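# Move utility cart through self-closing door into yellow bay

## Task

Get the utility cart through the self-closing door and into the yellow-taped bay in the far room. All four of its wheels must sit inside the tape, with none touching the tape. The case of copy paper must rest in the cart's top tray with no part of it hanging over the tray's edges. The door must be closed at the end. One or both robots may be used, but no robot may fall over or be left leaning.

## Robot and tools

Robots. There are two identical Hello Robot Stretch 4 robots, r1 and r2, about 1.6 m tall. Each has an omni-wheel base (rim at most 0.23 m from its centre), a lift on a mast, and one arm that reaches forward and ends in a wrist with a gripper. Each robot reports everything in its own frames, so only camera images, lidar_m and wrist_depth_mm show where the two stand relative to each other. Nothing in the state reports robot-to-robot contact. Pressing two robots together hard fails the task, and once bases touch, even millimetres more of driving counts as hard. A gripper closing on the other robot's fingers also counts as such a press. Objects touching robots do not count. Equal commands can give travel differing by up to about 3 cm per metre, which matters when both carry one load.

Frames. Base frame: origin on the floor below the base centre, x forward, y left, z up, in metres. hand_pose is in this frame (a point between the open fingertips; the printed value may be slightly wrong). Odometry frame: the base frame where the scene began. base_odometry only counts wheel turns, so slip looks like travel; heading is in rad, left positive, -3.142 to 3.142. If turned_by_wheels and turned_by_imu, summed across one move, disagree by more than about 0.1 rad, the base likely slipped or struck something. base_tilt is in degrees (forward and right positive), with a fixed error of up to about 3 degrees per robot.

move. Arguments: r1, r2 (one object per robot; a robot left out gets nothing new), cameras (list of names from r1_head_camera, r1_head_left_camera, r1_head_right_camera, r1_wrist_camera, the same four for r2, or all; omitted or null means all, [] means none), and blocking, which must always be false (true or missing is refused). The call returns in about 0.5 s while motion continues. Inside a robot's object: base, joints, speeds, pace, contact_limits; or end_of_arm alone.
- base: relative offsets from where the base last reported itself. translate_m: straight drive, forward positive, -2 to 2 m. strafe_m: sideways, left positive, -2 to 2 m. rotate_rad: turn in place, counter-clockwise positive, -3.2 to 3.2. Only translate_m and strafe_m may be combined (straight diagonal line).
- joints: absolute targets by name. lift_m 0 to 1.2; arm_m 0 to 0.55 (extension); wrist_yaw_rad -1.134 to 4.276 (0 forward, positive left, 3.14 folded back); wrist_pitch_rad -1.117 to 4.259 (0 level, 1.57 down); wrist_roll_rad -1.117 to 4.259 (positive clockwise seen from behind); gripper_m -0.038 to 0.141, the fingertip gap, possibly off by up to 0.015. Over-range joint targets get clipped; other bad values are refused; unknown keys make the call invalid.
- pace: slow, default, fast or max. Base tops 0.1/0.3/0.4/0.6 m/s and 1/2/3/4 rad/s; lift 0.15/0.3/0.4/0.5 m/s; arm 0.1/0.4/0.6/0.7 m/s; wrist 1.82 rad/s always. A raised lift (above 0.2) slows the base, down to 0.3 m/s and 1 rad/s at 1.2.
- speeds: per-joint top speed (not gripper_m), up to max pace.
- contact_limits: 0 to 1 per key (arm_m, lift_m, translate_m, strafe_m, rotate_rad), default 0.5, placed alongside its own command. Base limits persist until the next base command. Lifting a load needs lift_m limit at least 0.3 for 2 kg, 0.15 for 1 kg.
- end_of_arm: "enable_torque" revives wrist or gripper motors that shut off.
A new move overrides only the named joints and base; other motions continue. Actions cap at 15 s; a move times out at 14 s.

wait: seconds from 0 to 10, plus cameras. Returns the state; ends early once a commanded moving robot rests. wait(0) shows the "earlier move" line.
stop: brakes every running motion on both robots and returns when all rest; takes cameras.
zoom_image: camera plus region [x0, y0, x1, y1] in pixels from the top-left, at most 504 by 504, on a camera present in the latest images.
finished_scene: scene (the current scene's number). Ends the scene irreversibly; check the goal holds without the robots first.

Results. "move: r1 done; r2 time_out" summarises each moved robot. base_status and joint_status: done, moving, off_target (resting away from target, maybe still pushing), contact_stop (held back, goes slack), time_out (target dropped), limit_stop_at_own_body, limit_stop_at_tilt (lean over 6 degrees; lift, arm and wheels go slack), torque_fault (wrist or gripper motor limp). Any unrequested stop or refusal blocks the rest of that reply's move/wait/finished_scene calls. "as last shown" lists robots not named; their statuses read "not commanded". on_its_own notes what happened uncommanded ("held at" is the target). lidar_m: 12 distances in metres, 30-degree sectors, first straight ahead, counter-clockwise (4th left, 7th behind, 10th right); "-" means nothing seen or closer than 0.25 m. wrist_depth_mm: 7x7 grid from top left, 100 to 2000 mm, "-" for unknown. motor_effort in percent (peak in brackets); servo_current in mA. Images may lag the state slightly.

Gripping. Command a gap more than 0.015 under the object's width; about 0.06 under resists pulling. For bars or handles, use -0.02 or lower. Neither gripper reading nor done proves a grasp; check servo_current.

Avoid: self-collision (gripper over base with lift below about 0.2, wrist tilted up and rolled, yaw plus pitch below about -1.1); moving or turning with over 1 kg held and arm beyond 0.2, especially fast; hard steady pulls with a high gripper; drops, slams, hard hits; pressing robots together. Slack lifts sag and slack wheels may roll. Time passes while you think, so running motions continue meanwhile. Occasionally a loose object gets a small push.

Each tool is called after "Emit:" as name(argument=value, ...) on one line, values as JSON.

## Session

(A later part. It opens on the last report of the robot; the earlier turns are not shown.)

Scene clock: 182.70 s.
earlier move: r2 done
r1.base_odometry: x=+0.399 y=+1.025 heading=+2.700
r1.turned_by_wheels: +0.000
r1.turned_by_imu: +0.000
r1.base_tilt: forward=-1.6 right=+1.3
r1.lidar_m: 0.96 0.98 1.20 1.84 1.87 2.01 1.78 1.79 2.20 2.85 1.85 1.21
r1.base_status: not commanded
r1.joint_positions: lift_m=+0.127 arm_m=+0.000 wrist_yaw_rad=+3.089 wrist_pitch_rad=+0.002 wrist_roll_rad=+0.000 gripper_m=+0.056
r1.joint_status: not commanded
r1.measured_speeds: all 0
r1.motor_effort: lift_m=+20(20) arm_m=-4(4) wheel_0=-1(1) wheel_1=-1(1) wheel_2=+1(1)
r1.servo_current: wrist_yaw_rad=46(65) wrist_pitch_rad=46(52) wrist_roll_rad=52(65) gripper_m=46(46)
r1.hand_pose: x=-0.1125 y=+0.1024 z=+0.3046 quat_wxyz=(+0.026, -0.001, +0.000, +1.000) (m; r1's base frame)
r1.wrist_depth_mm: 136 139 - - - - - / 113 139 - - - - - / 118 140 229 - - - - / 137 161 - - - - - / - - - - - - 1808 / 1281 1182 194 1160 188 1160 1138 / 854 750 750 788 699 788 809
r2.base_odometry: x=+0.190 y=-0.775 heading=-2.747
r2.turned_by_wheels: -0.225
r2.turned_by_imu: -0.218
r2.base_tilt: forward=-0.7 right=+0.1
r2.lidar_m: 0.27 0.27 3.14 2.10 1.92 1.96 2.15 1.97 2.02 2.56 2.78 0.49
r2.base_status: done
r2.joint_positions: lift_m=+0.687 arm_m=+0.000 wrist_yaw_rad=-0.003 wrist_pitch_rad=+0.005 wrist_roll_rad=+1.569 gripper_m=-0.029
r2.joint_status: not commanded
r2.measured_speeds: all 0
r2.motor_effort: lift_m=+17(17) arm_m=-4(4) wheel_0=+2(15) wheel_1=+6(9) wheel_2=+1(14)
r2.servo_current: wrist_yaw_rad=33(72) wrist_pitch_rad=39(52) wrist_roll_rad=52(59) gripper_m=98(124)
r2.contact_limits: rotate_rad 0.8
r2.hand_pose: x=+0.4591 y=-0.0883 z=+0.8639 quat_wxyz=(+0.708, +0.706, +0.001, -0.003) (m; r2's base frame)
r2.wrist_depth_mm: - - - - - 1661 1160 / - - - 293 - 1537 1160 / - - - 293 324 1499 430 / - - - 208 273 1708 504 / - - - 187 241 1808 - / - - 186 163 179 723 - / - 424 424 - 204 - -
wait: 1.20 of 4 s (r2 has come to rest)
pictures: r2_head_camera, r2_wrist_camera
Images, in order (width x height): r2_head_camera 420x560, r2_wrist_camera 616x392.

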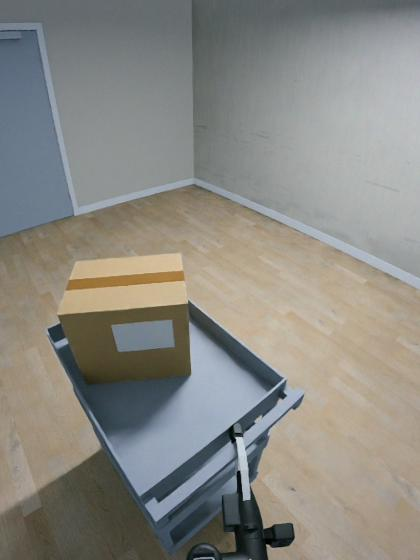

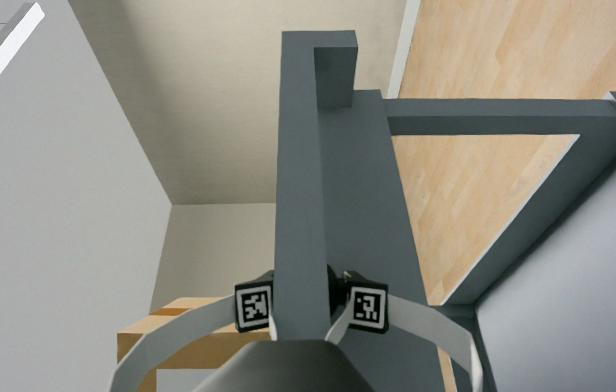

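Emit:
move(blocking=false, r1={"base":{"rotate_rad":0.22}}, cameras=[])

Emit:
wait(seconds=2, cameras=[])

Emit:
move(blocking=false, r1={"base":{"strafe_m":-0.35,"translate_m":0.2}}, cameras=[])

Emit:
wait(seconds=4, cameras=["r1_head_camera","r1_head_left_camera"])

Scene clock: 216.33 s.
move: r1 moving
r1.base_odometry: x=+0.398 y=+1.025 heading=+2.894
r1.turned_by_wheels: +0.194
r1.turned_by_imu: +0.195
r1.base_tilt: forward=-1.6 right=+1.2
r1.lidar_m: 0.99 1.03 1.39 1.86 1.93 1.90 1.77 1.85 2.54 2.84 1.43 1.12
r1.base_status: rotate_rad moving
r1.joint_positions: lift_m=+0.127 arm_m=+0.000 wrist_yaw_rad=+3.089 wrist_pitch_rad=+0.002 wrist_roll_rad=+0.000 gripper_m=+0.056
r1.joint_status: not commanded
r1.measured_speeds: translate_m=+0.000 strafe_m=-0.001 rotate_rad=+0.348 lift_m=+0.000 arm_m=+0.000 wrist_yaw_rad=+0.000 wrist_pitch_rad=+0.000 wrist_roll_rad=+0.000
r1.motor_effort: lift_m=+20(20) arm_m=-4(4) wheel_0=-4(8) wheel_1=-2(7) wheel_2=-1(6)
r1.servo_current: wrist_yaw_rad=33(52) wrist_pitch_rad=46(46) wrist_roll_rad=39(59) gripper_m=33(46)
r1.hand_pose: x=-0.1125 y=+0.1024 z=+0.3046 quat_wxyz=(+0.026, -0.001, +0.000, +1.000) (m; r1's base frame)
r1.wrist_depth_mm: 136 138 - - - - - / 113 139 - - - - - / 118 140 229 - - - - / 137 162 - - - - - / 1661 - - 1661 1921 - - / 1160 1281 194 1229 187 1138 1160 / 842 741 759 798 788 732 820
r2: as last shown
r2.turned_by_wheels: +0.000
r2.turned_by_imu: +0.000
r2.base_tilt: forward=-0.7 right=+0.0
r2.lidar_m: 0.26 0.28 3.14 2.13 1.92 1.99 2.13 1.97 2.01 2.55 2.77 0.49
r2.motor_effort: lift_m=+17(17) arm_m=-4(4) wheel_0=+2(2) wheel_1=+6(6) wheel_2=+1(1)
r2.servo_current: wrist_yaw_rad=59(65) wrist_pitch_rad=46(46) wrist_roll_rad=39(52) gripper_m=98(104)
r2.contact_limits: rotate_rad 0.8
r2.wrist_depth_mm: - - - - - 1576 1138 / - - - 294 - 1576 1160 / - - - 293 324 1464 430 / - - - 208 274 1708 500 / - - - 187 242 1808 - / - - 186 163 179 723 - / - 424 424 - 205 - -
pictures: none
No camera images: "cameras" was empty.

Scene clock: 216.80 s.
earlier move: r1 done
r1.base_odometry: x=+0.398 y=+1.025 heading=+2.920
r1.turned_by_wheels: +0.026
r1.turned_by_imu: +0.026
r1.base_tilt: forward=-1.6 right=+1.3
r1.lidar_m: 0.97 1.01 1.45 1.85 1.92 1.87 1.79 1.87 2.61 2.85 1.41 1.11
r1.base_status: done
r1.joint_positions: lift_m=+0.127 arm_m=+0.000 wrist_yaw_rad=+3.089 wrist_pitch_rad=+0.002 wrist_roll_rad=+0.000 gripper_m=+0.056
r1.joint_status: not commanded
r1.measured_speeds: all 0
r1.motor_effort: lift_m=+20(20) arm_m=-4(4) wheel_0=-2(8) wheel_1=-2(7) wheel_2=+0(6)
r1.servo_current: wrist_yaw_rad=65(65) wrist_pitch_rad=39(46) wrist_roll_rad=33(72) gripper_m=39(46)
r1.hand_pose: x=-0.1125 y=+0.1024 z=+0.3046 quat_wxyz=(+0.026, -0.001, +0.000, +1.000) (m; r1's base frame)
r1.wrist_depth_mm: 136 139 - - - - - / 113 139 - - - - - / 117 140 229 - - - - / 137 162 - - - - - / 1708 - - 1708 1863 1863 - / 1229 1308 193 1205 187 1138 1160 / 842 759 750 798 788 732 820
r2.base_odometry: x=+0.190 y=-0.775 heading=-2.747
r2.turned_by_wheels: +0.000
r2.turned_by_imu: +0.000
r2.base_tilt: forward=-0.7 right=+0.1
r2.lidar_m: 0.29 0.26 3.13 2.11 1.91 1.97 2.14 1.95 2.02 2.57 2.77 0.48
r2.base_status: not commanded
r2.joint_positions: lift_m=+0.687 arm_m=+0.000 wrist_yaw_rad=-0.003 wrist_pitch_rad=+0.005 wrist_roll_rad=+1.569 gripper_m=-0.029
r2.joint_status: not commanded
r2.measured_speeds: all 0
r2.motor_effort: lift_m=+17(17) arm_m=-4(4) wheel_0=+2(2) wheel_1=+6(6) wheel_2=+1(1)
r2.servo_current: wrist_yaw_rad=46(65) wrist_pitch_rad=46(46) wrist_roll_rad=59(59) gripper_m=98(104)
r2.contact_limits: rotate_rad 0.8
r2.hand_pose: x=+0.4591 y=-0.0883 z=+0.8639 quat_wxyz=(+0.708, +0.706, +0.001, -0.003) (m; r2's base frame)
r2.wrist_depth_mm: - - - - - 1618 1138 / - - - 293 - 1537 1138 / - - - 291 324 1499 430 / - - - 209 273 1661 504 / - - - 186 241 1808 - / - - 186 163 179 732 - / - 424 421 - 205 - -
wait: 0.47 of 2 s (r1 has come to rest)
pictures: none
No camera images: "cameras" was empty.

Scene clock: 217.30 s.
move: r1 moving
r1.base_odometry: x=+0.389 y=+1.055 heading=+2.920
r1.turned_by_wheels: +0.000
r1.turned_by_imu: +0.000
r1.base_tilt: forward=-1.6 right=+1.3
r1.lidar_m: 0.96 1.03 1.42 1.87 1.97 1.86 1.80 1.92 2.61 2.83 1.38 1.10
r1.base_status: translate_m moving; strafe_m moving
r1.joint_positions: lift_m=+0.127 arm_m=+0.000 wrist_yaw_rad=+3.089 wrist_pitch_rad=+0.002 wrist_roll_rad=+0.000 gripper_m=+0.056
r1.joint_status: not commanded
r1.measured_speeds: translate_m=+0.060 strafe_m=-0.105 rotate_rad=+0.002 lift_m=+0.000 arm_m=+0.000 wrist_yaw_rad=+0.000 wrist_pitch_rad=+0.000 wrist_roll_rad=+0.000
r1.motor_effort: lift_m=+20(20) arm_m=-4(4) wheel_0=+8(9) wheel_1=-8(8) wheel_2=-5(7)
r1.servo_current: wrist_yaw_rad=52(65) wrist_pitch_rad=39(46) wrist_roll_rad=59(72) gripper_m=46(46)
r1.hand_pose: x=-0.1125 y=+0.1024 z=+0.3046 quat_wxyz=(+0.026, -0.001, +0.000, +1.000) (m; r1's base frame)
r1.wrist_depth_mm: 137 139 - - - - - / 113 139 - - - - - / 118 140 229 - - - - / 137 162 - - - - - / 1661 - - 1661 1921 - - / 1160 1308 193 1205 187 1182 1138 / 842 741 750 788 788 741 809
r2: as last shown
r2.base_tilt: forward=-0.7 right=+0.0
r2.lidar_m: 0.27 0.27 3.17 2.12 1.94 1.98 2.13 1.98 2.00 2.57 2.77 0.49
r2.servo_current: wrist_yaw_rad=46(52) wrist_pitch_rad=39(52) wrist_roll_rad=52(59) gripper_m=85(98)
r2.contact_limits: rotate_rad 0.8
r2.wrist_depth_mm: - - - - - 1661 1160 / - - - 293 - 1537 1160 / - - - 294 324 1499 427 / - - - 208 273 1708 500 / - - - 186 241 1808 - / - - 186 163 179 723 - / - 421 424 - 204 - -
pictures: none
No camera images: "cameras" was empty.

Scene clock: 219.63 s.
earlier move: r1 done
r1.base_odometry: x=+0.280 y=+1.411 heading=+2.920
r1.turned_by_wheels: +0.000
r1.turned_by_imu: -0.001
r1.base_tilt: forward=-1.6 right=+1.3
r1.lidar_m: 0.84 0.84 1.17 2.18 2.30 2.07 2.00 2.11 2.57 2.49 1.13 0.89
r1.base_status: done
r1.joint_positions: lift_m=+0.127 arm_m=+0.000 wrist_yaw_rad=+3.089 wrist_pitch_rad=+0.002 wrist_roll_rad=+0.000 gripper_m=+0.056
r1.joint_status: not commanded
r1.measured_speeds: all 0
r1.motor_effort: lift_m=+20(20) arm_m=-4(4) wheel_0=+2(12) wheel_1=-1(8) wheel_2=-1(8)
r1.servo_current: wrist_yaw_rad=52(65) wrist_pitch_rad=39(52) wrist_roll_rad=52(72) gripper_m=39(46)
r1.hand_pose: x=-0.1125 y=+0.1024 z=+0.3046 quat_wxyz=(+0.026, -0.001, +0.000, +1.000) (m; r1's base frame)
r1.wrist_depth_mm: 136 139 - - - - - / 113 139 - - - - - / 118 140 272 - - - - / 137 162 - - - - - / 1921 - - - - - - / 1160 1160 194 1160 188 1160 1255 / 842 741 759 809 788 788 768
r2.base_odometry: x=+0.190 y=-0.775 heading=-2.747
r2.turned_by_wheels: +0.000
r2.turned_by_imu: +0.000
r2.base_tilt: forward=-0.7 right=+0.1
r2.lidar_m: 0.27 0.26 3.18 2.13 1.93 1.96 2.15 1.96 2.01 2.58 2.78 0.48
r2.base_status: not commanded
r2.joint_positions: lift_m=+0.687 arm_m=+0.000 wrist_yaw_rad=-0.003 wrist_pitch_rad=+0.005 wrist_roll_rad=+1.569 gripper_m=-0.029
r2.joint_status: not commanded
r2.measured_speeds: all 0
r2.motor_effort: lift_m=+17(17) arm_m=-4(5) wheel_0=+2(2) wheel_1=+6(6) wheel_2=+1(1)
r2.servo_current: wrist_yaw_rad=46(65) wrist_pitch_rad=39(52) wrist_roll_rad=59(59) gripper_m=91(98)
r2.contact_limits: rotate_rad 0.8
r2.hand_pose: x=+0.4591 y=-0.0883 z=+0.8639 quat_wxyz=(+0.708, +0.706, +0.001, -0.003) (m; r2's base frame)
r2.wrist_depth_mm: - - - - - 1618 1160 / - - - 294 - 1537 1138 / - - - 294 325 1537 427 / - - - 208 273 1708 504 / - - - 187 241 1808 - / - - 186 163 179 723 - / - 421 424 - 204 - -
wait: 2.33 of 4 s (r1 has come to rest)
pictures: r1_head_camera, r1_head_left_camera
Images, in order (width x height): r1_head_camera 420x560, r1_head_left_camera 420x672.

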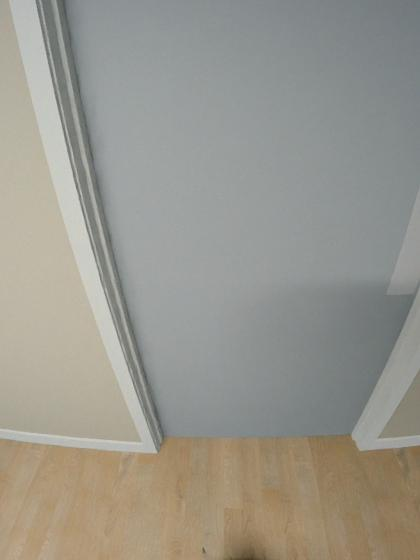

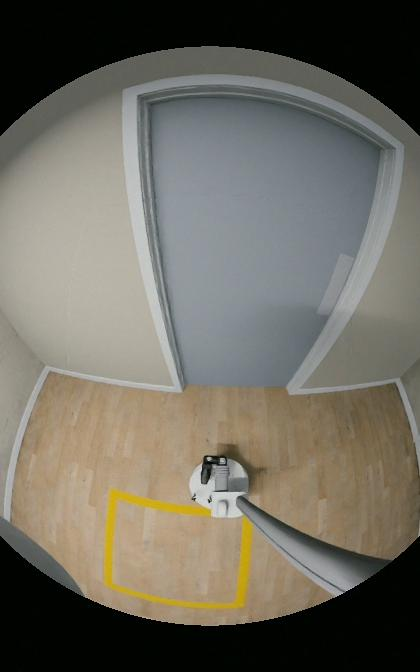

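Emit:
move(blocking=false, r1={"base":{"strafe_m":-0.22,"translate_m":0.3}}, cameras=[])

Emit:
wait(seconds=4, cameras=["r1_head_camera","r1_head_left_camera"])

Scene clock: 226.80 s.
move: r1 moving
r1.base_odometry: x=+0.258 y=+1.436 heading=+2.920
r1.turned_by_wheels: +0.000
r1.turned_by_imu: +0.000
r1.base_tilt: forward=-1.6 right=+1.3
r1.lidar_m: 0.83 0.83 1.11 2.22 2.33 2.09 2.01 2.13 2.58 2.51 1.08 0.86
r1.base_status: translate_m moving; strafe_m moving
r1.joint_positions: lift_m=+0.127 arm_m=+0.000 wrist_yaw_rad=+3.089 wrist_pitch_rad=+0.002 wrist_roll_rad=+0.000 gripper_m=+0.056
r1.joint_status: not commanded
r1.measured_speeds: translate_m=+0.108 strafe_m=-0.077 rotate_rad=+0.005 lift_m=+0.000 arm_m=+0.000 wrist_yaw_rad=+0.000 wrist_pitch_rad=+0.000 wrist_roll_rad=+0.000
r1.motor_effort: lift_m=+20(20) arm_m=-4(4) wheel_0=+9(10) wheel_1=-3(5) wheel_2=-8(9)
r1.servo_current: wrist_yaw_rad=52(52) wrist_pitch_rad=39(46) wrist_roll_rad=39(59) gripper_m=39(46)
r1.hand_pose: x=-0.1125 y=+0.1024 z=+0.3046 quat_wxyz=(+0.026, -0.001, +0.000, +1.000) (m; r1's base frame)
r1.wrist_depth_mm: 136 138 - - - - - / 113 139 - - - - - / 118 140 272 - - - - / 137 162 - - - - - / 1863 - - - - - - / 1182 1205 193 1182 188 1160 1255 / 854 759 759 809 788 778 820
r2: as last shown
r2.lidar_m: 0.29 0.27 3.17 2.10 1.92 1.98 2.13 1.95 2.03 2.54 2.78 0.48
r2.motor_effort: lift_m=+17(17) arm_m=-4(4) wheel_0=+1(2) wheel_1=+6(6) wheel_2=+1(1)
r2.servo_current: wrist_yaw_rad=46(59) wrist_pitch_rad=46(46) wrist_roll_rad=46(59) gripper_m=98(98)
r2.contact_limits: rotate_rad 0.8
r2.wrist_depth_mm: - - - - - 1618 1138 / - - - 293 - 1537 1160 / - - - 293 324 1499 427 / - - - 208 273 1708 500 / - - - 187 241 1808 - / - - 186 163 179 723 - / - 424 427 - 204 - -
pictures: none
No camera images: "cameras" was empty.

Scene clock: 228.93 s.
earlier move: r1 done
r1.base_odometry: x=+0.036 y=+1.691 heading=+2.920
r1.turned_by_wheels: +0.000
r1.turned_by_imu: -0.001
r1.base_tilt: forward=-1.6 right=+1.3
r1.lidar_m: 0.56 0.59 0.76 2.01 2.51 2.36 2.28 2.40 2.41 1.86 0.68 0.58
r1.base_status: done
r1.joint_positions: lift_m=+0.127 arm_m=+0.000 wrist_yaw_rad=+3.089 wrist_pitch_rad=+0.002 wrist_roll_rad=+0.000 gripper_m=+0.056
r1.joint_status: not commanded
r1.measured_speeds: all 0
r1.motor_effort: lift_m=+20(20) arm_m=-4(4) wheel_0=+2(12) wheel_1=-2(5) wheel_2=+1(9)
r1.servo_current: wrist_yaw_rad=46(72) wrist_pitch_rad=39(46) wrist_roll_rad=59(72) gripper_m=39(46)
r1.hand_pose: x=-0.1125 y=+0.1024 z=+0.3046 quat_wxyz=(+0.026, -0.001, +0.000, +1.000) (m; r1's base frame)
r1.wrist_depth_mm: 136 138 - - - - - / 113 139 - - - - - / 118 140 272 - - - - / 137 162 - - - - - / 1921 - - - - - - / 1182 1205 194 1205 187 1160 1160 / 854 759 759 798 788 778 820
r2.base_odometry: x=+0.190 y=-0.775 heading=-2.747
r2.turned_by_wheels: +0.000
r2.turned_by_imu: +0.000
r2.base_tilt: forward=-0.7 right=+0.1
r2.lidar_m: 0.28 0.27 3.14 2.12 1.92 1.95 2.13 1.97 2.00 2.55 2.78 0.49
r2.base_status: not commanded
r2.joint_positions: lift_m=+0.687 arm_m=+0.000 wrist_yaw_rad=-0.003 wrist_pitch_rad=+0.005 wrist_roll_rad=+1.569 gripper_m=-0.029
r2.joint_status: not commanded
r2.measured_speeds: all 0
r2.motor_effort: lift_m=+17(17) arm_m=-4(4) wheel_0=+1(2) wheel_1=+6(7) wheel_2=+1(1)
r2.servo_current: wrist_yaw_rad=52(59) wrist_pitch_rad=46(46) wrist_roll_rad=52(59) gripper_m=91(104)
r2.contact_limits: rotate_rad 0.8
r2.hand_pose: x=+0.4591 y=-0.0883 z=+0.8639 quat_wxyz=(+0.708, +0.706, +0.001, -0.003) (m; r2's base frame)
r2.wrist_depth_mm: - - - - - 1661 1160 / - - - 296 - 1537 1138 / - - - 293 324 1464 430 / - - - 208 273 1708 496 / - - - 187 241 1808 - / - - 186 163 179 732 - / - 424 424 - 204 - -
wait: 2.13 of 4 s (r1 has come to rest)
pictures: r1_head_camera, r1_head_left_camera
Images, in order (width x height): r1_head_camera 420x560, r1_head_left_camera 420x672.

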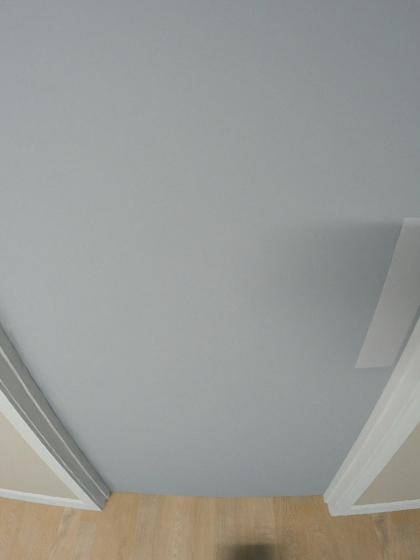

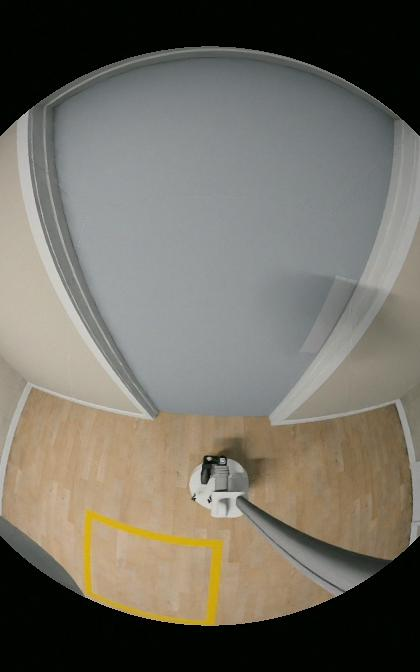

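Emit:
move(blocking=false, r1={"base":{"strafe_m":-0.08,"translate_m":0.75},"contact_limits":{"translate_m":0.8,"strafe_m":0.8},"pace":"slow"}, cameras=[])

Emit:
wait(seconds=9, cameras=["r1_head_camera","r1_head_left_camera","r2_head_camera"])

r1: "contact_limits": translate_m and strafe_m are given together and make one move, which takes one limit: state it under one of them only
Scene clock: 232.83 s.
r1.base_odometry: x=+0.036 y=+1.691 heading=+2.920
r1.turned_by_wheels: +0.000
r1.turned_by_imu: +0.000
r1.base_tilt: forward=-1.6 right=+1.3
r1.lidar_m: 0.54 0.60 0.74 2.02 2.53 2.38 2.29 2.42 2.39 1.90 0.66 0.57
r1.base_status: done
r1.joint_positions: lift_m=+0.127 arm_m=+0.000 wrist_yaw_rad=+3.089 wrist_pitch_rad=+0.002 wrist_roll_rad=+0.000 gripper_m=+0.056
r1.joint_status: not commanded
r1.measured_speeds: all 0
r1.motor_effort: lift_m=+20(20) arm_m=-4(4) wheel_0=+2(12) wheel_1=-3(5) wheel_2=+1(9)
r1.servo_current: wrist_yaw_rad=46(72) wrist_pitch_rad=39(46) wrist_roll_rad=46(72) gripper_m=46(46)
r1.hand_pose: x=-0.1125 y=+0.1024 z=+0.3046 quat_wxyz=(+0.026, -0.001, +0.000, +1.000) (m; r1's base frame)
r1.wrist_depth_mm: 137 139 - - - - - / 113 139 - - - - - / 118 140 273 - - - - / 137 162 - - - - - / 1983 - - - - - - / 1205 1182 193 1205 187 1182 1138 / 842 750 750 798 798 768 809
r2.base_odometry: x=+0.190 y=-0.775 heading=-2.747
r2.turned_by_wheels: +0.000
r2.turned_by_imu: +0.000
r2.base_tilt: forward=-0.7 right=+0.1
r2.lidar_m: 0.28 0.27 3.16 2.13 1.93 1.97 2.10 1.96 2.01 2.56 2.78 0.50
r2.base_status: not commanded
r2.joint_positions: lift_m=+0.687 arm_m=+0.000 wrist_yaw_rad=-0.003 wrist_pitch_rad=+0.005 wrist_roll_rad=+1.569 gripper_m=-0.029
r2.joint_status: not commanded
r2.measured_speeds: all 0
r2.motor_effort: lift_m=+17(17) arm_m=-4(4) wheel_0=+1(2) wheel_1=+6(7) wheel_2=+1(1)
r2.servo_current: wrist_yaw_rad=46(59) wrist_pitch_rad=46(46) wrist_roll_rad=52(59) gripper_m=98(104)
r2.contact_limits: rotate_rad 0.8
r2.hand_pose: x=+0.4591 y=-0.0883 z=+0.8639 quat_wxyz=(+0.708, +0.706, +0.001, -0.003) (m; r2's base frame)
r2.wrist_depth_mm: - - - - - 1618 1138 / - - - 294 - 1537 1138 / - - - 293 325 1464 427 / - - - 208 274 1661 496 / - - - 187 241 1756 - / - - 185 163 178 732 - / - 424 424 - 206 - -
pictures: none

not run: a call was refused earlier in this reply.

Emit:
move(blocking=false, r1={"base":{"strafe_m":-0.08,"translate_m":0.75},"contact_limits":{"translate_m":0.8},"pace":"slow"}, cameras=[])

Emit:
wait(seconds=9, cameras=["r1_head_camera","r1_head_left_camera","r2_head_camera"])

Scene clock: 238.27 s.
move: r1 moving
r1.base_odometry: x=+0.024 y=+1.695 heading=+2.920
r1.turned_by_wheels: +0.000
r1.turned_by_imu: +0.000
r1.base_tilt: forward=-1.6 right=+1.3
r1.lidar_m: 0.54 0.57 0.74 1.98 2.53 2.41 2.31 2.43 2.37 1.85 0.67 0.58
r1.base_status: translate_m moving; strafe_m moving
r1.joint_positions: lift_m=+0.127 arm_m=+0.000 wrist_yaw_rad=+3.089 wrist_pitch_rad=+0.002 wrist_roll_rad=+0.000 gripper_m=+0.056
r1.joint_status: not commanded
r1.measured_speeds: translate_m=+0.050 strafe_m=-0.005 rotate_rad=+0.001 lift_m=+0.000 arm_m=+0.000 wrist_yaw_rad=+0.000 wrist_pitch_rad=+0.000 wrist_roll_rad=+0.000
r1.motor_effort: lift_m=+20(20) arm_m=-4(4) wheel_0=+5(9) wheel_1=+3(5) wheel_2=-6(6)
r1.servo_current: wrist_yaw_rad=52(72) wrist_pitch_rad=46(46) wrist_roll_rad=65(65) gripper_m=39(46)
r1.contact_limits: translate_m 0.8
r1.hand_pose: x=-0.1125 y=+0.1024 z=+0.3046 quat_wxyz=(+0.026, -0.001, +0.000, +1.000) (m; r1's base frame)
r1.wrist_depth_mm: 136 139 - - - - - / 113 139 - - - - - / 117 140 273 - - - - / 137 162 - - - - - / 1921 - - - - - - / 1160 1205 193 1205 187 1160 1160 / 854 741 759 798 788 788 809
r2.base_odometry: x=+0.190 y=-0.775 heading=-2.747
r2.turned_by_wheels: +0.000
r2.turned_by_imu: +0.000
r2.base_tilt: forward=-0.7 right=+0.1
r2.lidar_m: 0.27 0.27 3.15 2.12 1.93 1.96 2.13 1.96 2.01 2.55 2.78 0.48
r2.base_status: not commanded
r2.joint_positions: lift_m=+0.687 arm_m=+0.000 wrist_yaw_rad=-0.003 wrist_pitch_rad=+0.005 wrist_roll_rad=+1.569 gripper_m=-0.029
r2.joint_status: not commanded
r2.measured_speeds: all 0
r2.motor_effort: lift_m=+17(17) arm_m=-4(4) wheel_0=+2(2) wheel_1=+6(6) wheel_2=+1(1)
r2.servo_current: wrist_yaw_rad=39(52) wrist_pitch_rad=46(46) wrist_roll_rad=52(52) gripper_m=91(98)
r2.contact_limits: rotate_rad 0.8
r2.hand_pose: x=+0.4591 y=-0.0883 z=+0.8639 quat_wxyz=(+0.708, +0.706, +0.001, -0.003) (m; r2's base frame)
r2.wrist_depth_mm: - - - - - 1661 1138 / - - - 294 - 1537 1160 / - - - 293 324 1464 430 / - - - 208 273 1708 500 / - - - 187 243 1863 - / - - 185 163 179 723 - / - 427 424 - 204 - -
pictures: none
No camera images: "cameras" was empty.

Scene clock: 246.60 s.
earlier move: r1 done
r1.base_odometry: x=-0.678 y=+1.934 heading=+2.921
r1.turned_by_wheels: +0.000
r1.turned_by_imu: +0.007
r1.base_tilt: forward=-1.6 right=+1.3
r1.lidar_m: 0.25 - 0.25 0.26 0.63 3.17 3.06 3.20 0.36 0.46 2.34 0.33
r1.base_status: done
r1.joint_positions: lift_m=+0.127 arm_m=-0.001 wrist_yaw_rad=+3.102 wrist_pitch_rad=+0.002 wrist_roll_rad=+0.000 gripper_m=+0.056
r1.joint_status: not commanded
r1.measured_speeds: all 0
r1.motor_effort: lift_m=+20(20) arm_m=+10(10) wheel_0=+8(26) wheel_1=+13(18) wheel_2=-11(21)
r1.servo_current: wrist_yaw_rad=85(98) wrist_pitch_rad=46(52) wrist_roll_rad=59(72) gripper_m=39(52)
r1.contact_limits: translate_m 0.8
r1.hand_pose: x=-0.1143 y=+0.0988 z=+0.3046 quat_wxyz=(+0.020, -0.001, +0.000, +1.000) (m; r1's base frame)
r1.wrist_depth_mm: - 136 - - - - - / - 135 194 - - - - / 106 135 182 - - - - / 123 137 271 - - - - / 1756 - - - - - - / 1205 1205 193 1205 187 1182 1138 / 866 759 759 798 798 798 820
r2.base_odometry: x=+0.190 y=-0.775 heading=-2.747
r2.turned_by_wheels: +0.000
r2.turned_by_imu: +0.001
r2.base_tilt: forward=-0.7 right=+0.0
r2.lidar_m: 0.27 0.26 3.14 2.12 1.93 1.95 2.12 1.95 2.03 2.55 2.77 0.45
r2.base_status: not commanded
r2.joint_positions: lift_m=+0.687 arm_m=+0.000 wrist_yaw_rad=-0.003 wrist_pitch_rad=+0.005 wrist_roll_rad=+1.569 gripper_m=-0.029
r2.joint_status: not commanded
r2.measured_speeds: all 0
r2.motor_effort: lift_m=+17(17) arm_m=-4(4) wheel_0=+1(2) wheel_1=+6(6) wheel_2=+1(1)
r2.servo_current: wrist_yaw_rad=65(65) wrist_pitch_rad=46(52) wrist_roll_rad=46(65) gripper_m=91(104)
r2.contact_limits: rotate_rad 0.8
r2.hand_pose: x=+0.4591 y=-0.0883 z=+0.8639 quat_wxyz=(+0.708, +0.706, +0.001, -0.003) (m; r2's base frame)
r2.wrist_depth_mm: - - - - - 1576 1138 / - - - 296 - 1537 1160 / - - - 291 325 1499 427 / - - - 208 274 1708 500 / - - - 187 241 1756 - / - - 186 163 178 723 - / - 424 424 - 205 - -
wait: 8.33 of 9 s (r1 has come to rest)
pictures: r1_head_camera, r1_head_left_camera, r2_head_camera
Images, in order (width x height): r1_head_camera 420x560, r1_head_left_camera 420x672, r2_head_camera 420x560.

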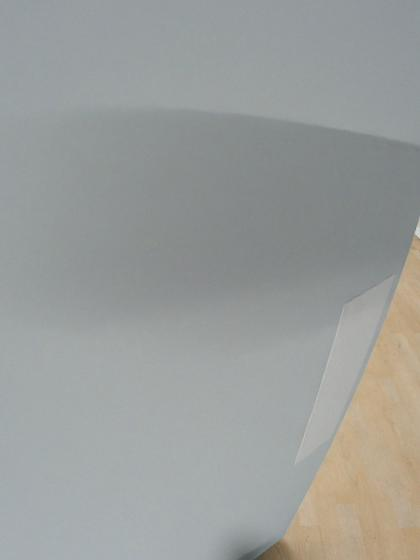

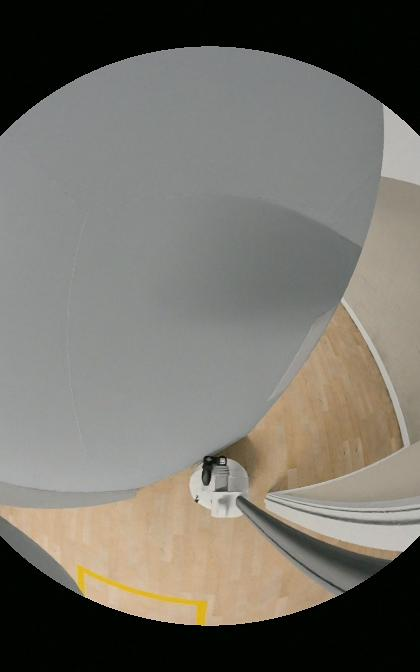

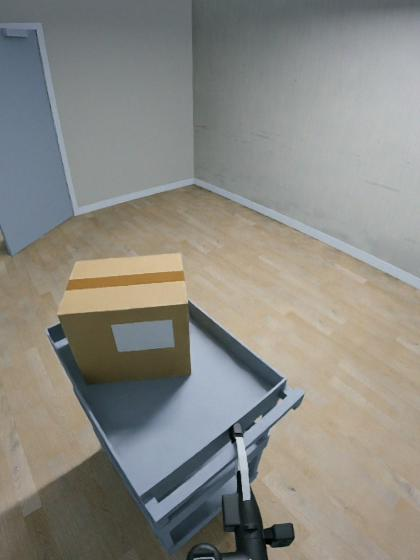

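Emit:
move(blocking=false, r1={"base":{"translate_m":0.5},"contact_limits":{"translate_m":0.8},"pace":"slow"}, cameras=[])

Emit:
wait(seconds=8, cameras=["r1_head_camera","r1_head_left_camera","r2_head_left_camera"])

Scene clock: 253.23 s.
move: r1 moving
r1.base_odometry: x=-0.690 y=+1.936 heading=+2.921
r1.turned_by_wheels: +0.001
r1.turned_by_imu: +0.000
r1.base_tilt: forward=-1.6 right=+1.3
r1.lidar_m: 0.25 0.27 0.25 0.26 0.64 3.15 3.06 3.22 0.35 0.52 2.35 0.32
r1.base_status: translate_m moving
r1.joint_positions: lift_m=+0.127 arm_m=-0.001 wrist_yaw_rad=+3.102 wrist_pitch_rad=+0.002 wrist_roll_rad=+0.000 gripper_m=+0.056
r1.joint_status: not commanded
r1.measured_speeds: translate_m=+0.049 strafe_m=+0.000 rotate_rad=-0.002 lift_m=+0.000 arm_m=+0.000 wrist_yaw_rad=+0.000 wrist_pitch_rad=+0.000 wrist_roll_rad=+0.000
r1.motor_effort: lift_m=+20(20) arm_m=+10(10) wheel_0=+7(13) wheel_1=+14(16) wheel_2=-15(17)
r1.servo_current: wrist_yaw_rad=78(104) wrist_pitch_rad=33(46) wrist_roll_rad=39(59) gripper_m=39(46)
r1.contact_limits: translate_m 0.8
r1.hand_pose: x=-0.1143 y=+0.0988 z=+0.3046 quat_wxyz=(+0.020, -0.001, +0.000, +1.000) (m; r1's base frame)
r1.wrist_depth_mm: - 135 - - - - - / - 136 193 - - - - / 106 135 182 - - - - / 122 136 271 - - - - / 1708 - - - - - - / 1205 1205 193 1205 187 1138 1160 / 854 759 750 798 798 778 831
r2: as last shown
r2.turned_by_imu: +0.000
r2.lidar_m: 0.27 0.27 3.15 2.11 1.94 1.97 2.15 1.96 1.99 2.55 2.78 0.48
r2.motor_effort: lift_m=+17(17) arm_m=-4(4) wheel_0=+2(2) wheel_1=+6(6) wheel_2=+1(1)
r2.servo_current: wrist_yaw_rad=46(52) wrist_pitch_rad=46(52) wrist_roll_rad=52(59) gripper_m=98(98)
r2.contact_limits: rotate_rad 0.8
r2.wrist_depth_mm: - - - - - 1576 1138 / - - - 296 - 1537 1138 / - - - 294 322 1430 430 / - - - 208 273 1708 496 / - - - 187 242 1863 - / - - 186 163 179 741 - / - 424 424 - 204 - -
pictures: none
No camera images: "cameras" was empty.

Scene clock: 259.00 s.
earlier move: r1 done
r1.base_odometry: x=-1.165 y=+2.043 heading=+2.921
r1.turned_by_wheels: +0.000
r1.turned_by_imu: -0.001
r1.base_tilt: forward=-1.6 right=+1.3
r1.lidar_m: 2.28 0.25 - 0.25 0.29 0.86 3.64 0.71 0.88 2.24 2.35 3.24
r1.base_status: done
r1.joint_positions: lift_m=+0.127 arm_m=+0.000 wrist_yaw_rad=+3.092 wrist_pitch_rad=+0.002 wrist_roll_rad=+0.000 gripper_m=+0.056
r1.joint_status: not commanded
r1.measured_speeds: all 0
r1.motor_effort: lift_m=+20(20) arm_m=+5(10) wheel_0=+4(13) wheel_1=+10(17) wheel_2=-6(17)
r1.servo_current: wrist_yaw_rad=46(104) wrist_pitch_rad=39(52) wrist_roll_rad=52(72) gripper_m=46(52)
r1.contact_limits: translate_m 0.8
r1.hand_pose: x=-0.1129 y=+0.1016 z=+0.3046 quat_wxyz=(+0.025, -0.001, +0.000, +1.000) (m; r1's base frame)
r1.wrist_depth_mm: - 137 - - - - 603 / - 137 - - - - 615 / 109 138 202 - - - 820 / 124 138 - - - - 820 / 715 - - - - - 820 / 750 1205 193 1182 187 1182 634 / 768 759 759 798 788 768 615
r2.base_odometry: x=+0.190 y=-0.775 heading=-2.747
r2.turned_by_wheels: +0.000
r2.turned_by_imu: +0.001
r2.base_tilt: forward=-0.7 right=+0.1
r2.lidar_m: 0.27 0.25 3.16 2.14 1.92 1.97 2.15 1.97 2.00 2.57 2.79 0.48
r2.base_status: not commanded
r2.joint_positions: lift_m=+0.687 arm_m=+0.000 wrist_yaw_rad=-0.003 wrist_pitch_rad=+0.005 wrist_roll_rad=+1.569 gripper_m=-0.029
r2.joint_status: not commanded
r2.measured_speeds: all 0
r2.motor_effort: lift_m=+17(17) arm_m=-4(4) wheel_0=+2(2) wheel_1=+6(6) wheel_2=+0(1)
r2.servo_current: wrist_yaw_rad=52(59) wrist_pitch_rad=46(52) wrist_roll_rad=46(65) gripper_m=91(104)
r2.contact_limits: rotate_rad 0.8
r2.hand_pose: x=+0.4591 y=-0.0883 z=+0.8639 quat_wxyz=(+0.708, +0.706, +0.001, -0.003) (m; r2's base frame)
r2.wrist_depth_mm: - - - - - 1661 1138 / - - - 294 - 1537 1160 / - - - 291 324 1430 433 / - - - 208 274 1708 496 / - - - 187 241 1808 - / - - 186 163 179 732 - / - 421 424 - 204 - -
wait: 5.77 of 8 s (r1 has come to rest)
pictures: r1_head_camera, r1_head_left_camera, r2_head_left_camera
Images, in order (width x height): r1_head_camera 420x560, r1_head_left_camera 420x672, r2_head_left_camera 420x672.

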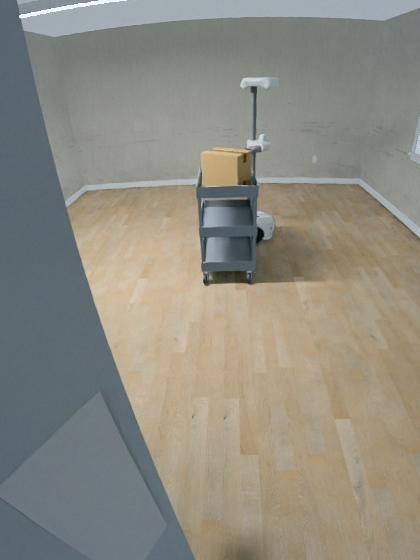

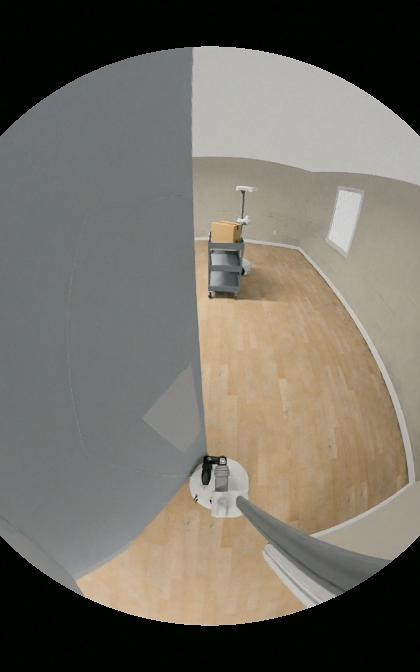

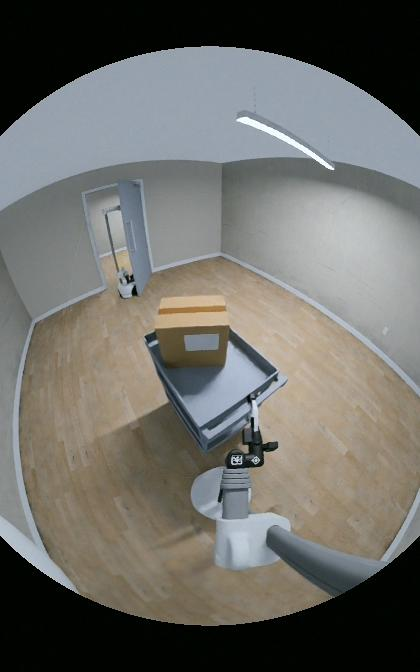

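Emit:
move(blocking=false, r1={"base":{"strafe_m":0.5,"translate_m":-0.1},"contact_limits":{"strafe_m":0.7},"pace":"slow"}, cameras=[])

Emit:
wait(seconds=8, cameras=["r1_head_camera","r1_head_left_camera","r2_head_left_camera"])

Scene clock: 265.10 s.
move: r1 moving
r1.base_odometry: x=-1.166 y=+2.030 heading=+2.921
r1.turned_by_wheels: +0.000
r1.turned_by_imu: +0.000
r1.base_tilt: forward=-1.6 right=+1.3
r1.lidar_m: 2.28 0.25 - 0.25 0.31 0.83 3.61 0.71 0.89 2.25 2.36 3.25
r1.base_status: translate_m moving; strafe_m moving
r1.joint_positions: lift_m=+0.127 arm_m=+0.000 wrist_yaw_rad=+3.092 wrist_pitch_rad=+0.002 wrist_roll_rad=+0.000 gripper_m=+0.056
r1.joint_status: not commanded
r1.measured_speeds: translate_m=-0.011 strafe_m=+0.051 rotate_rad=+0.003 lift_m=+0.000 arm_m=+0.000 wrist_yaw_rad=+0.000 wrist_pitch_rad=+0.000 wrist_roll_rad=+0.000
r1.motor_effort: lift_m=+20(20) arm_m=+5(5) wheel_0=-14(17) wheel_1=+11(13) wheel_2=-1(7)
r1.servo_current: wrist_yaw_rad=59(72) wrist_pitch_rad=46(46) wrist_roll_rad=46(52) gripper_m=39(46)
r1.contact_limits: strafe_m 0.7
r1.hand_pose: x=-0.1129 y=+0.1016 z=+0.3046 quat_wxyz=(+0.025, -0.001, +0.000, +1.000) (m; r1's base frame)
r1.wrist_depth_mm: - 136 - - - - 559 / - 137 - - - - 466 / 109 137 202 - - - 473 / 124 138 - - - - 591 / 741 - - - - - 585 / 741 1205 194 1182 187 1160 580 / 750 750 759 809 798 788 723
r2: as last shown
r2.turned_by_imu: +0.000
r2.base_tilt: forward=-0.7 right=+0.0
r2.lidar_m: 0.28 0.27 3.17 2.12 1.93 1.96 2.14 1.97 2.02 2.56 2.78 0.49
r2.motor_effort: lift_m=+17(17) arm_m=-4(4) wheel_0=+2(2) wheel_1=+6(6) wheel_2=+1(1)
r2.servo_current: wrist_yaw_rad=52(52) wrist_pitch_rad=39(46) wrist_roll_rad=52(59) gripper_m=98(98)
r2.contact_limits: rotate_rad 0.8
r2.wrist_depth_mm: - - - - - 1661 1138 / - - - 294 - 1499 1138 / - - - 294 324 1464 427 / - - - 208 273 1661 500 / - - - 187 241 1863 - / - - 186 163 179 715 - / - 421 424 - 205 - -
pictures: none
No camera images: "cameras" was empty.

Scene clock: 273.10 s.
earlier move: r1 contact_stop
r1.base_odometry: x=-1.157 y=+1.632 heading=+2.938
r1.turned_by_wheels: +0.017
r1.turned_by_imu: +0.007
r1.base_tilt: forward=-1.6 right=+1.3
r1.lidar_m: 2.38 0.26 0.25 - 0.25 0.30 3.50 3.63 0.92 2.21 2.76 2.44
r1.base_status: translate_m contact_stop; strafe_m contact_stop
r1.joint_positions: lift_m=+0.127 arm_m=+0.000 wrist_yaw_rad=+3.092 wrist_pitch_rad=+0.002 wrist_roll_rad=+0.000 gripper_m=+0.056
r1.joint_status: not commanded
r1.measured_speeds: translate_m=-0.002 strafe_m=-0.037 rotate_rad=+0.011 lift_m=+0.000 arm_m=+0.000 wrist_yaw_rad=+0.000 wrist_pitch_rad=+0.000 wrist_roll_rad=+0.000
r1.on_its_own: the wheels are slack since a contact_stop
r1.motor_effort: lift_m=+20(20) arm_m=+5(5) wheel_0=-2(31) wheel_1=-1(31) wheel_2=-1(11)
r1.servo_current: wrist_yaw_rad=39(85) wrist_pitch_rad=39(52) wrist_roll_rad=59(78) gripper_m=39(52)
r1.contact_limits: strafe_m 0.7
r1.hand_pose: x=-0.1129 y=+0.1016 z=+0.3046 quat_wxyz=(+0.025, -0.001, +0.000, +1.000) (m; r1's base frame)
r1.wrist_depth_mm: - 137 - - 415 229 - / - 138 - - 415 217 - / 113 138 229 - 424 219 161 / 132 147 - - 377 219 161 / 1983 - - - 427 220 162 / 1182 1205 194 1205 191 220 171 / 854 750 750 798 377 191 -
r2.base_odometry: x=+0.190 y=-0.775 heading=-2.747
r2.turned_by_wheels: +0.000
r2.turned_by_imu: +0.001
r2.base_tilt: forward=-0.7 right=+0.1
r2.lidar_m: 0.27 0.25 3.16 2.14 1.91 1.95 2.16 1.97 2.01 2.54 2.78 0.49
r2.base_status: not commanded
r2.joint_positions: lift_m=+0.687 arm_m=+0.000 wrist_yaw_rad=-0.003 wrist_pitch_rad=+0.005 wrist_roll_rad=+1.569 gripper_m=-0.029
r2.joint_status: not commanded
r2.measured_speeds: all 0
r2.motor_effort: lift_m=+17(17) arm_m=-4(5) wheel_0=+2(2) wheel_1=+6(7) wheel_2=+1(1)
r2.servo_current: wrist_yaw_rad=52(65) wrist_pitch_rad=46(52) wrist_roll_rad=46(65) gripper_m=91(104)
r2.contact_limits: rotate_rad 0.8
r2.hand_pose: x=+0.4591 y=-0.0883 z=+0.8639 quat_wxyz=(+0.708, +0.706, +0.001, -0.003) (m; r2's base frame)
r2.wrist_depth_mm: - - - - - 1661 1138 / - - - 294 - 1537 1138 / - - - 293 327 1464 427 / - - - 208 274 1708 504 / - - - 187 241 1863 - / - - 186 163 179 723 - / - 421 424 - 204 - -
wait: 8.00 s; no rest
pictures: r1_head_camera, r1_head_left_camera, r2_head_left_camera
Images, in order (width x height): r1_head_camera 420x560, r1_head_left_camera 420x672, r2_head_left_camera 420x672.

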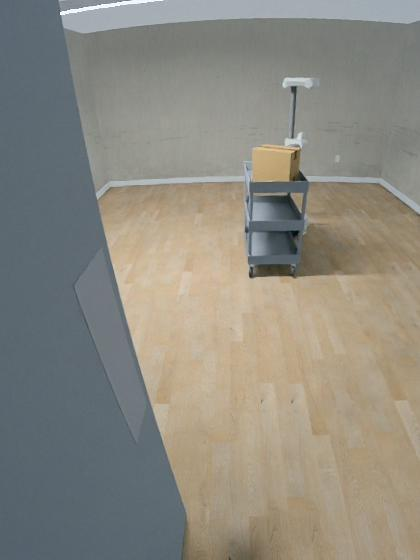

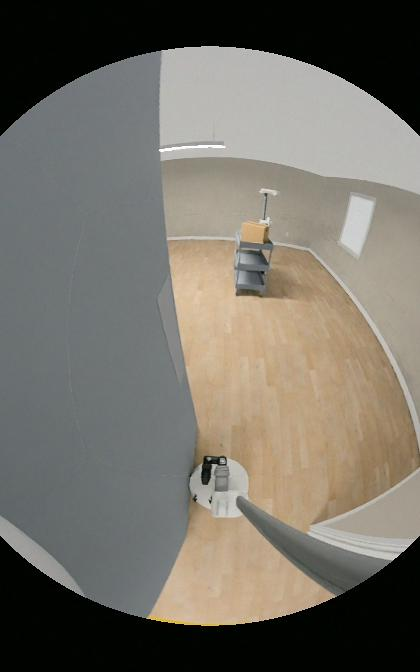

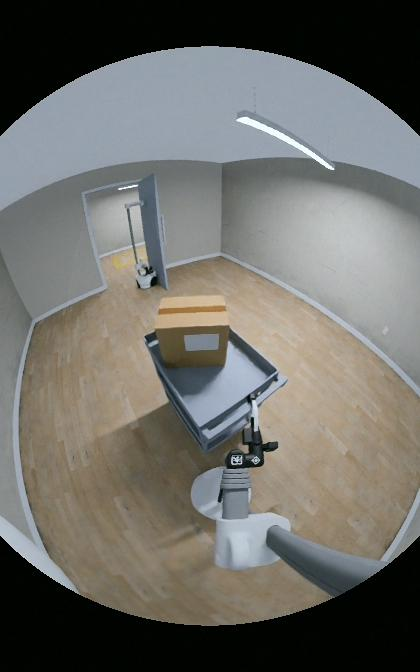

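Emit:
move(blocking=false, r2={"joints":{"gripper_m":0.12}}, r1={"base":{"strafe_m":-0.01}}, cameras=[])

Emit:
wait(seconds=2, cameras=[])

Emit:
wait(seconds=1, cameras=["r2_wrist_camera","r1_head_left_camera"])

Scene clock: 308.07 s.
earlier move: r1 contact_stop
move: r1 moving; r2 moving
r1.base_odometry: x=-0.278 y=+2.022 heading=+2.755
r1.turned_by_wheels: -0.182
r1.turned_by_imu: -0.190
r1.base_tilt: forward=-1.5 right=+1.3
r1.lidar_m: 0.25 0.25 0.25 0.53 2.69 2.96 2.68 2.72 2.27 1.40 0.25 0.25
r1.base_status: earlier translate_m contact_stop (by the wheels' count: -0.178 of -0.100); earlier strafe_m contact_stop (by the wheels' count: +0.150 of +0.500); strafe_m moving
r1.joint_positions: lift_m=+0.127 arm_m=+0.000 wrist_yaw_rad=+3.092 wrist_pitch_rad=+0.002 wrist_roll_rad=+0.000 gripper_m=+0.056
r1.joint_status: not commanded
r1.measured_speeds: all 0
r1.motor_effort: lift_m=+20(20) arm_m=+5(5) wheel_0=+1(11) wheel_1=+0(9) wheel_2=+1(1)
r1.servo_current: wrist_yaw_rad=46(59) wrist_pitch_rad=39(52) wrist_roll_rad=52(59) gripper_m=39(46)
r1.hand_pose: x=-0.1129 y=+0.1016 z=+0.3046 quat_wxyz=(+0.025, -0.001, +0.000, +1.000) (m; r1's base frame)
r1.wrist_depth_mm: - 136 - - - - - / - 137 - - - - - / 110 137 211 - - - - / 124 138 - - - - - / 1708 - - - - - - / 1182 1205 194 1182 187 1255 1042 / 854 741 750 809 788 778 820
r2.base_odometry: x=+0.190 y=-0.775 heading=-2.747
r2.turned_by_wheels: +0.000
r2.turned_by_imu: +0.003
r2.base_tilt: forward=-0.7 right=+0.1
r2.lidar_m: 0.27 0.25 3.15 2.14 1.92 1.98 2.14 1.93 2.02 2.57 2.79 0.50
r2.base_status: not commanded
r2.joint_positions: lift_m=+0.687 arm_m=+0.000 wrist_yaw_rad=-0.003 wrist_pitch_rad=+0.005 wrist_roll_rad=+1.569 gripper_m=-0.003
r2.joint_status: gripper_m moving
r2.measured_speeds: all 0
r2.motor_effort: lift_m=+17(17) arm_m=-4(4) wheel_0=+2(2) wheel_1=+6(6) wheel_2=+1(1)
r2.servo_current: wrist_yaw_rad=39(52) wrist_pitch_rad=39(52) wrist_roll_rad=59(59) gripper_m=78(104)
r2.contact_limits: rotate_rad 0.8
r2.hand_pose: x=+0.4591 y=-0.0883 z=+0.8639 quat_wxyz=(+0.708, +0.706, +0.001, -0.003) (m; r2's base frame)
r2.wrist_depth_mm: - - - - - 1618 1160 / - - - 296 - 1537 1138 / - - - 241 330 1464 1160 / - - - 213 283 1661 500 / - - - 190 250 1863 - / - - 188 169 180 - - / - 427 427 - 211 - -
pictures: none
No camera images: "cameras" was empty.

Scene clock: 308.23 s.
earlier move: r1 done; r2 moving
r1.base_odometry: x=-0.278 y=+2.022 heading=+2.755
r1.turned_by_wheels: +0.000
r1.turned_by_imu: +0.000
r1.base_tilt: forward=-1.6 right=+1.3
r1.lidar_m: 0.25 0.25 0.25 0.55 2.69 2.96 2.68 2.69 2.24 1.39 0.25 0.25
r1.base_status: done
r1.joint_positions: lift_m=+0.127 arm_m=+0.000 wrist_yaw_rad=+3.092 wrist_pitch_rad=+0.002 wrist_roll_rad=+0.000 gripper_m=+0.056
r1.joint_status: not commanded
r1.measured_speeds: all 0
r1.motor_effort: lift_m=+20(20) arm_m=+5(5) wheel_0=+2(11) wheel_1=-1(9) wheel_2=+0(1)
r1.servo_current: wrist_yaw_rad=52(59) wrist_pitch_rad=39(52) wrist_roll_rad=46(59) gripper_m=39(46)
r1.hand_pose: x=-0.1129 y=+0.1016 z=+0.3046 quat_wxyz=(+0.025, -0.001, +0.000, +1.000) (m; r1's base frame)
r1.wrist_depth_mm: - 137 - - - - - / - 137 - - - - - / 110 138 210 - - - - / 124 139 - - - - - / 1708 - - - - - - / 1205 1205 193 1205 187 1308 1060 / 842 750 750 809 788 778 809
r2.base_odometry: x=+0.190 y=-0.775 heading=-2.747
r2.turned_by_wheels: +0.000
r2.turned_by_imu: +0.000
r2.base_tilt: forward=-0.7 right=+0.0
r2.lidar_m: 0.27 0.29 3.14 2.14 1.92 1.95 2.12 1.96 2.02 2.56 2.79 0.49
r2.base_status: not commanded
r2.joint_positions: lift_m=+0.687 arm_m=+0.000 wrist_yaw_rad=-0.003 wrist_pitch_rad=+0.005 wrist_roll_rad=+1.569 gripper_m=+0.015
r2.joint_status: gripper_m moving
r2.measured_speeds: all 0
r2.motor_effort: lift_m=+17(17) arm_m=-4(4) wheel_0=+2(2) wheel_1=+6(6) wheel_2=+1(1)
r2.servo_current: wrist_yaw_rad=59(59) wrist_pitch_rad=46(52) wrist_roll_rad=52(59) gripper_m=111(111)
r2.contact_limits: rotate_rad 0.8
r2.hand_pose: x=+0.4591 y=-0.0883 z=+0.8639 quat_wxyz=(+0.708, +0.706, +0.001, -0.003) (m; r2's base frame)
r2.wrist_depth_mm: - - - - - 1661 1160 / - - - 298 - 1537 1160 / - - - 248 336 1499 430 / - - - 213 290 1708 504 / - - - 190 254 1863 - / - - 191 173 185 - - / - 430 430 - 214 - -
wait: 0.17 of 2 s (r1 has come to rest)
pictures: none
No camera images: "cameras" was empty.

Scene clock: 309.23 s.
earlier move: r2 moving
r1.base_odometry: x=-0.278 y=+2.022 heading=+2.755
r1.turned_by_wheels: +0.000
r1.turned_by_imu: +0.000
r1.base_tilt: forward=-1.6 right=+1.3
r1.lidar_m: 0.25 0.25 0.25 0.53 2.68 2.95 2.68 2.71 2.25 1.42 0.25 0.25
r1.base_status: done
r1.joint_positions: lift_m=+0.127 arm_m=+0.000 wrist_yaw_rad=+3.092 wrist_pitch_rad=+0.002 wrist_roll_rad=+0.000 gripper_m=+0.056
r1.joint_status: not commanded
r1.measured_speeds: all 0
r1.motor_effort: lift_m=+20(20) arm_m=+5(5) wheel_0=+2(11) wheel_1=-1(9) wheel_2=+0(1)
r1.servo_current: wrist_yaw_rad=59(65) wrist_pitch_rad=46(52) wrist_roll_rad=59(65) gripper_m=39(46)
r1.hand_pose: x=-0.1129 y=+0.1016 z=+0.3046 quat_wxyz=(+0.025, -0.001, +0.000, +1.000) (m; r1's base frame)
r1.wrist_depth_mm: - 137 - - - - - / - 138 - - - - - / 110 138 211 - - - - / 124 138 - - - - - / 1708 - - - - - - / 1182 1182 194 1205 187 1255 1042 / 842 759 759 798 798 768 820
r2.base_odometry: x=+0.190 y=-0.775 heading=-2.747
r2.turned_by_wheels: +0.000
r2.turned_by_imu: +0.000
r2.base_tilt: forward=-0.6 right=+0.1
r2.lidar_m: 0.29 0.29 3.16 2.09 1.94 1.95 2.14 1.95 2.00 2.53 2.79 0.46
r2.base_status: not commanded
r2.joint_positions: lift_m=+0.687 arm_m=+0.000 wrist_yaw_rad=-0.003 wrist_pitch_rad=+0.005 wrist_roll_rad=+1.569 gripper_m=+0.114
r2.joint_status: gripper_m moving
r2.measured_speeds: all 0
r2.motor_effort: lift_m=+17(17) arm_m=-4(5) wheel_0=+1(2) wheel_1=+5(6) wheel_2=+1(1)
r2.servo_current: wrist_yaw_rad=59(59) wrist_pitch_rad=39(52) wrist_roll_rad=52(65) gripper_m=72(117)
r2.contact_limits: rotate_rad 0.8
r2.hand_pose: x=+0.4591 y=-0.0883 z=+0.8639 quat_wxyz=(+0.708, +0.706, +0.001, -0.003) (m; r2's base frame)
r2.wrist_depth_mm: - - - - - 1661 1160 / - - - 310 - 1576 1182 / - - - 254 342 364 364 / - - - 282 287 1708 508 / - - - 200 254 1661 - / - - 200 174 196 - - / - - 436 - 217 732 -
wait: 1.00 s; no rest
pictures: r1_head_left_camera, r2_wrist_camera
Images, in order (width x height): r1_head_left_camera 420x672, r2_wrist_camera 616x392.

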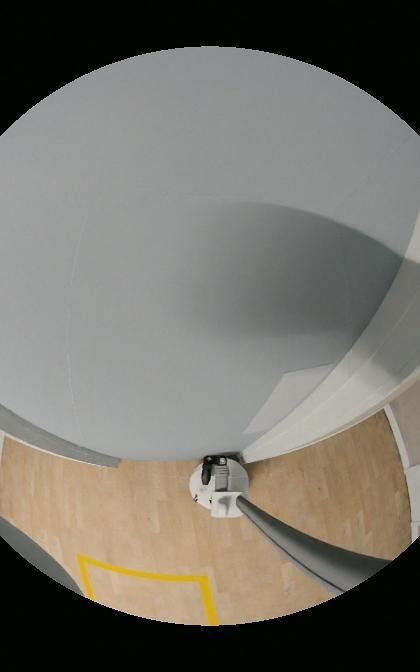

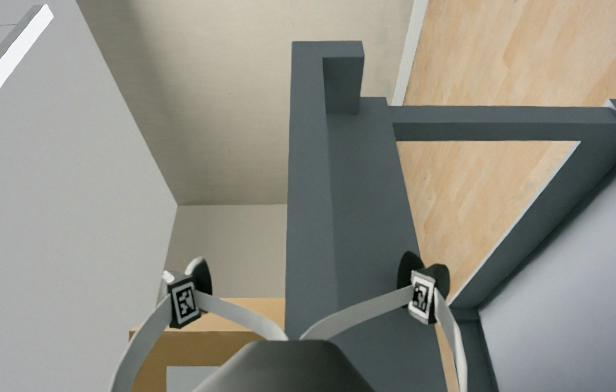

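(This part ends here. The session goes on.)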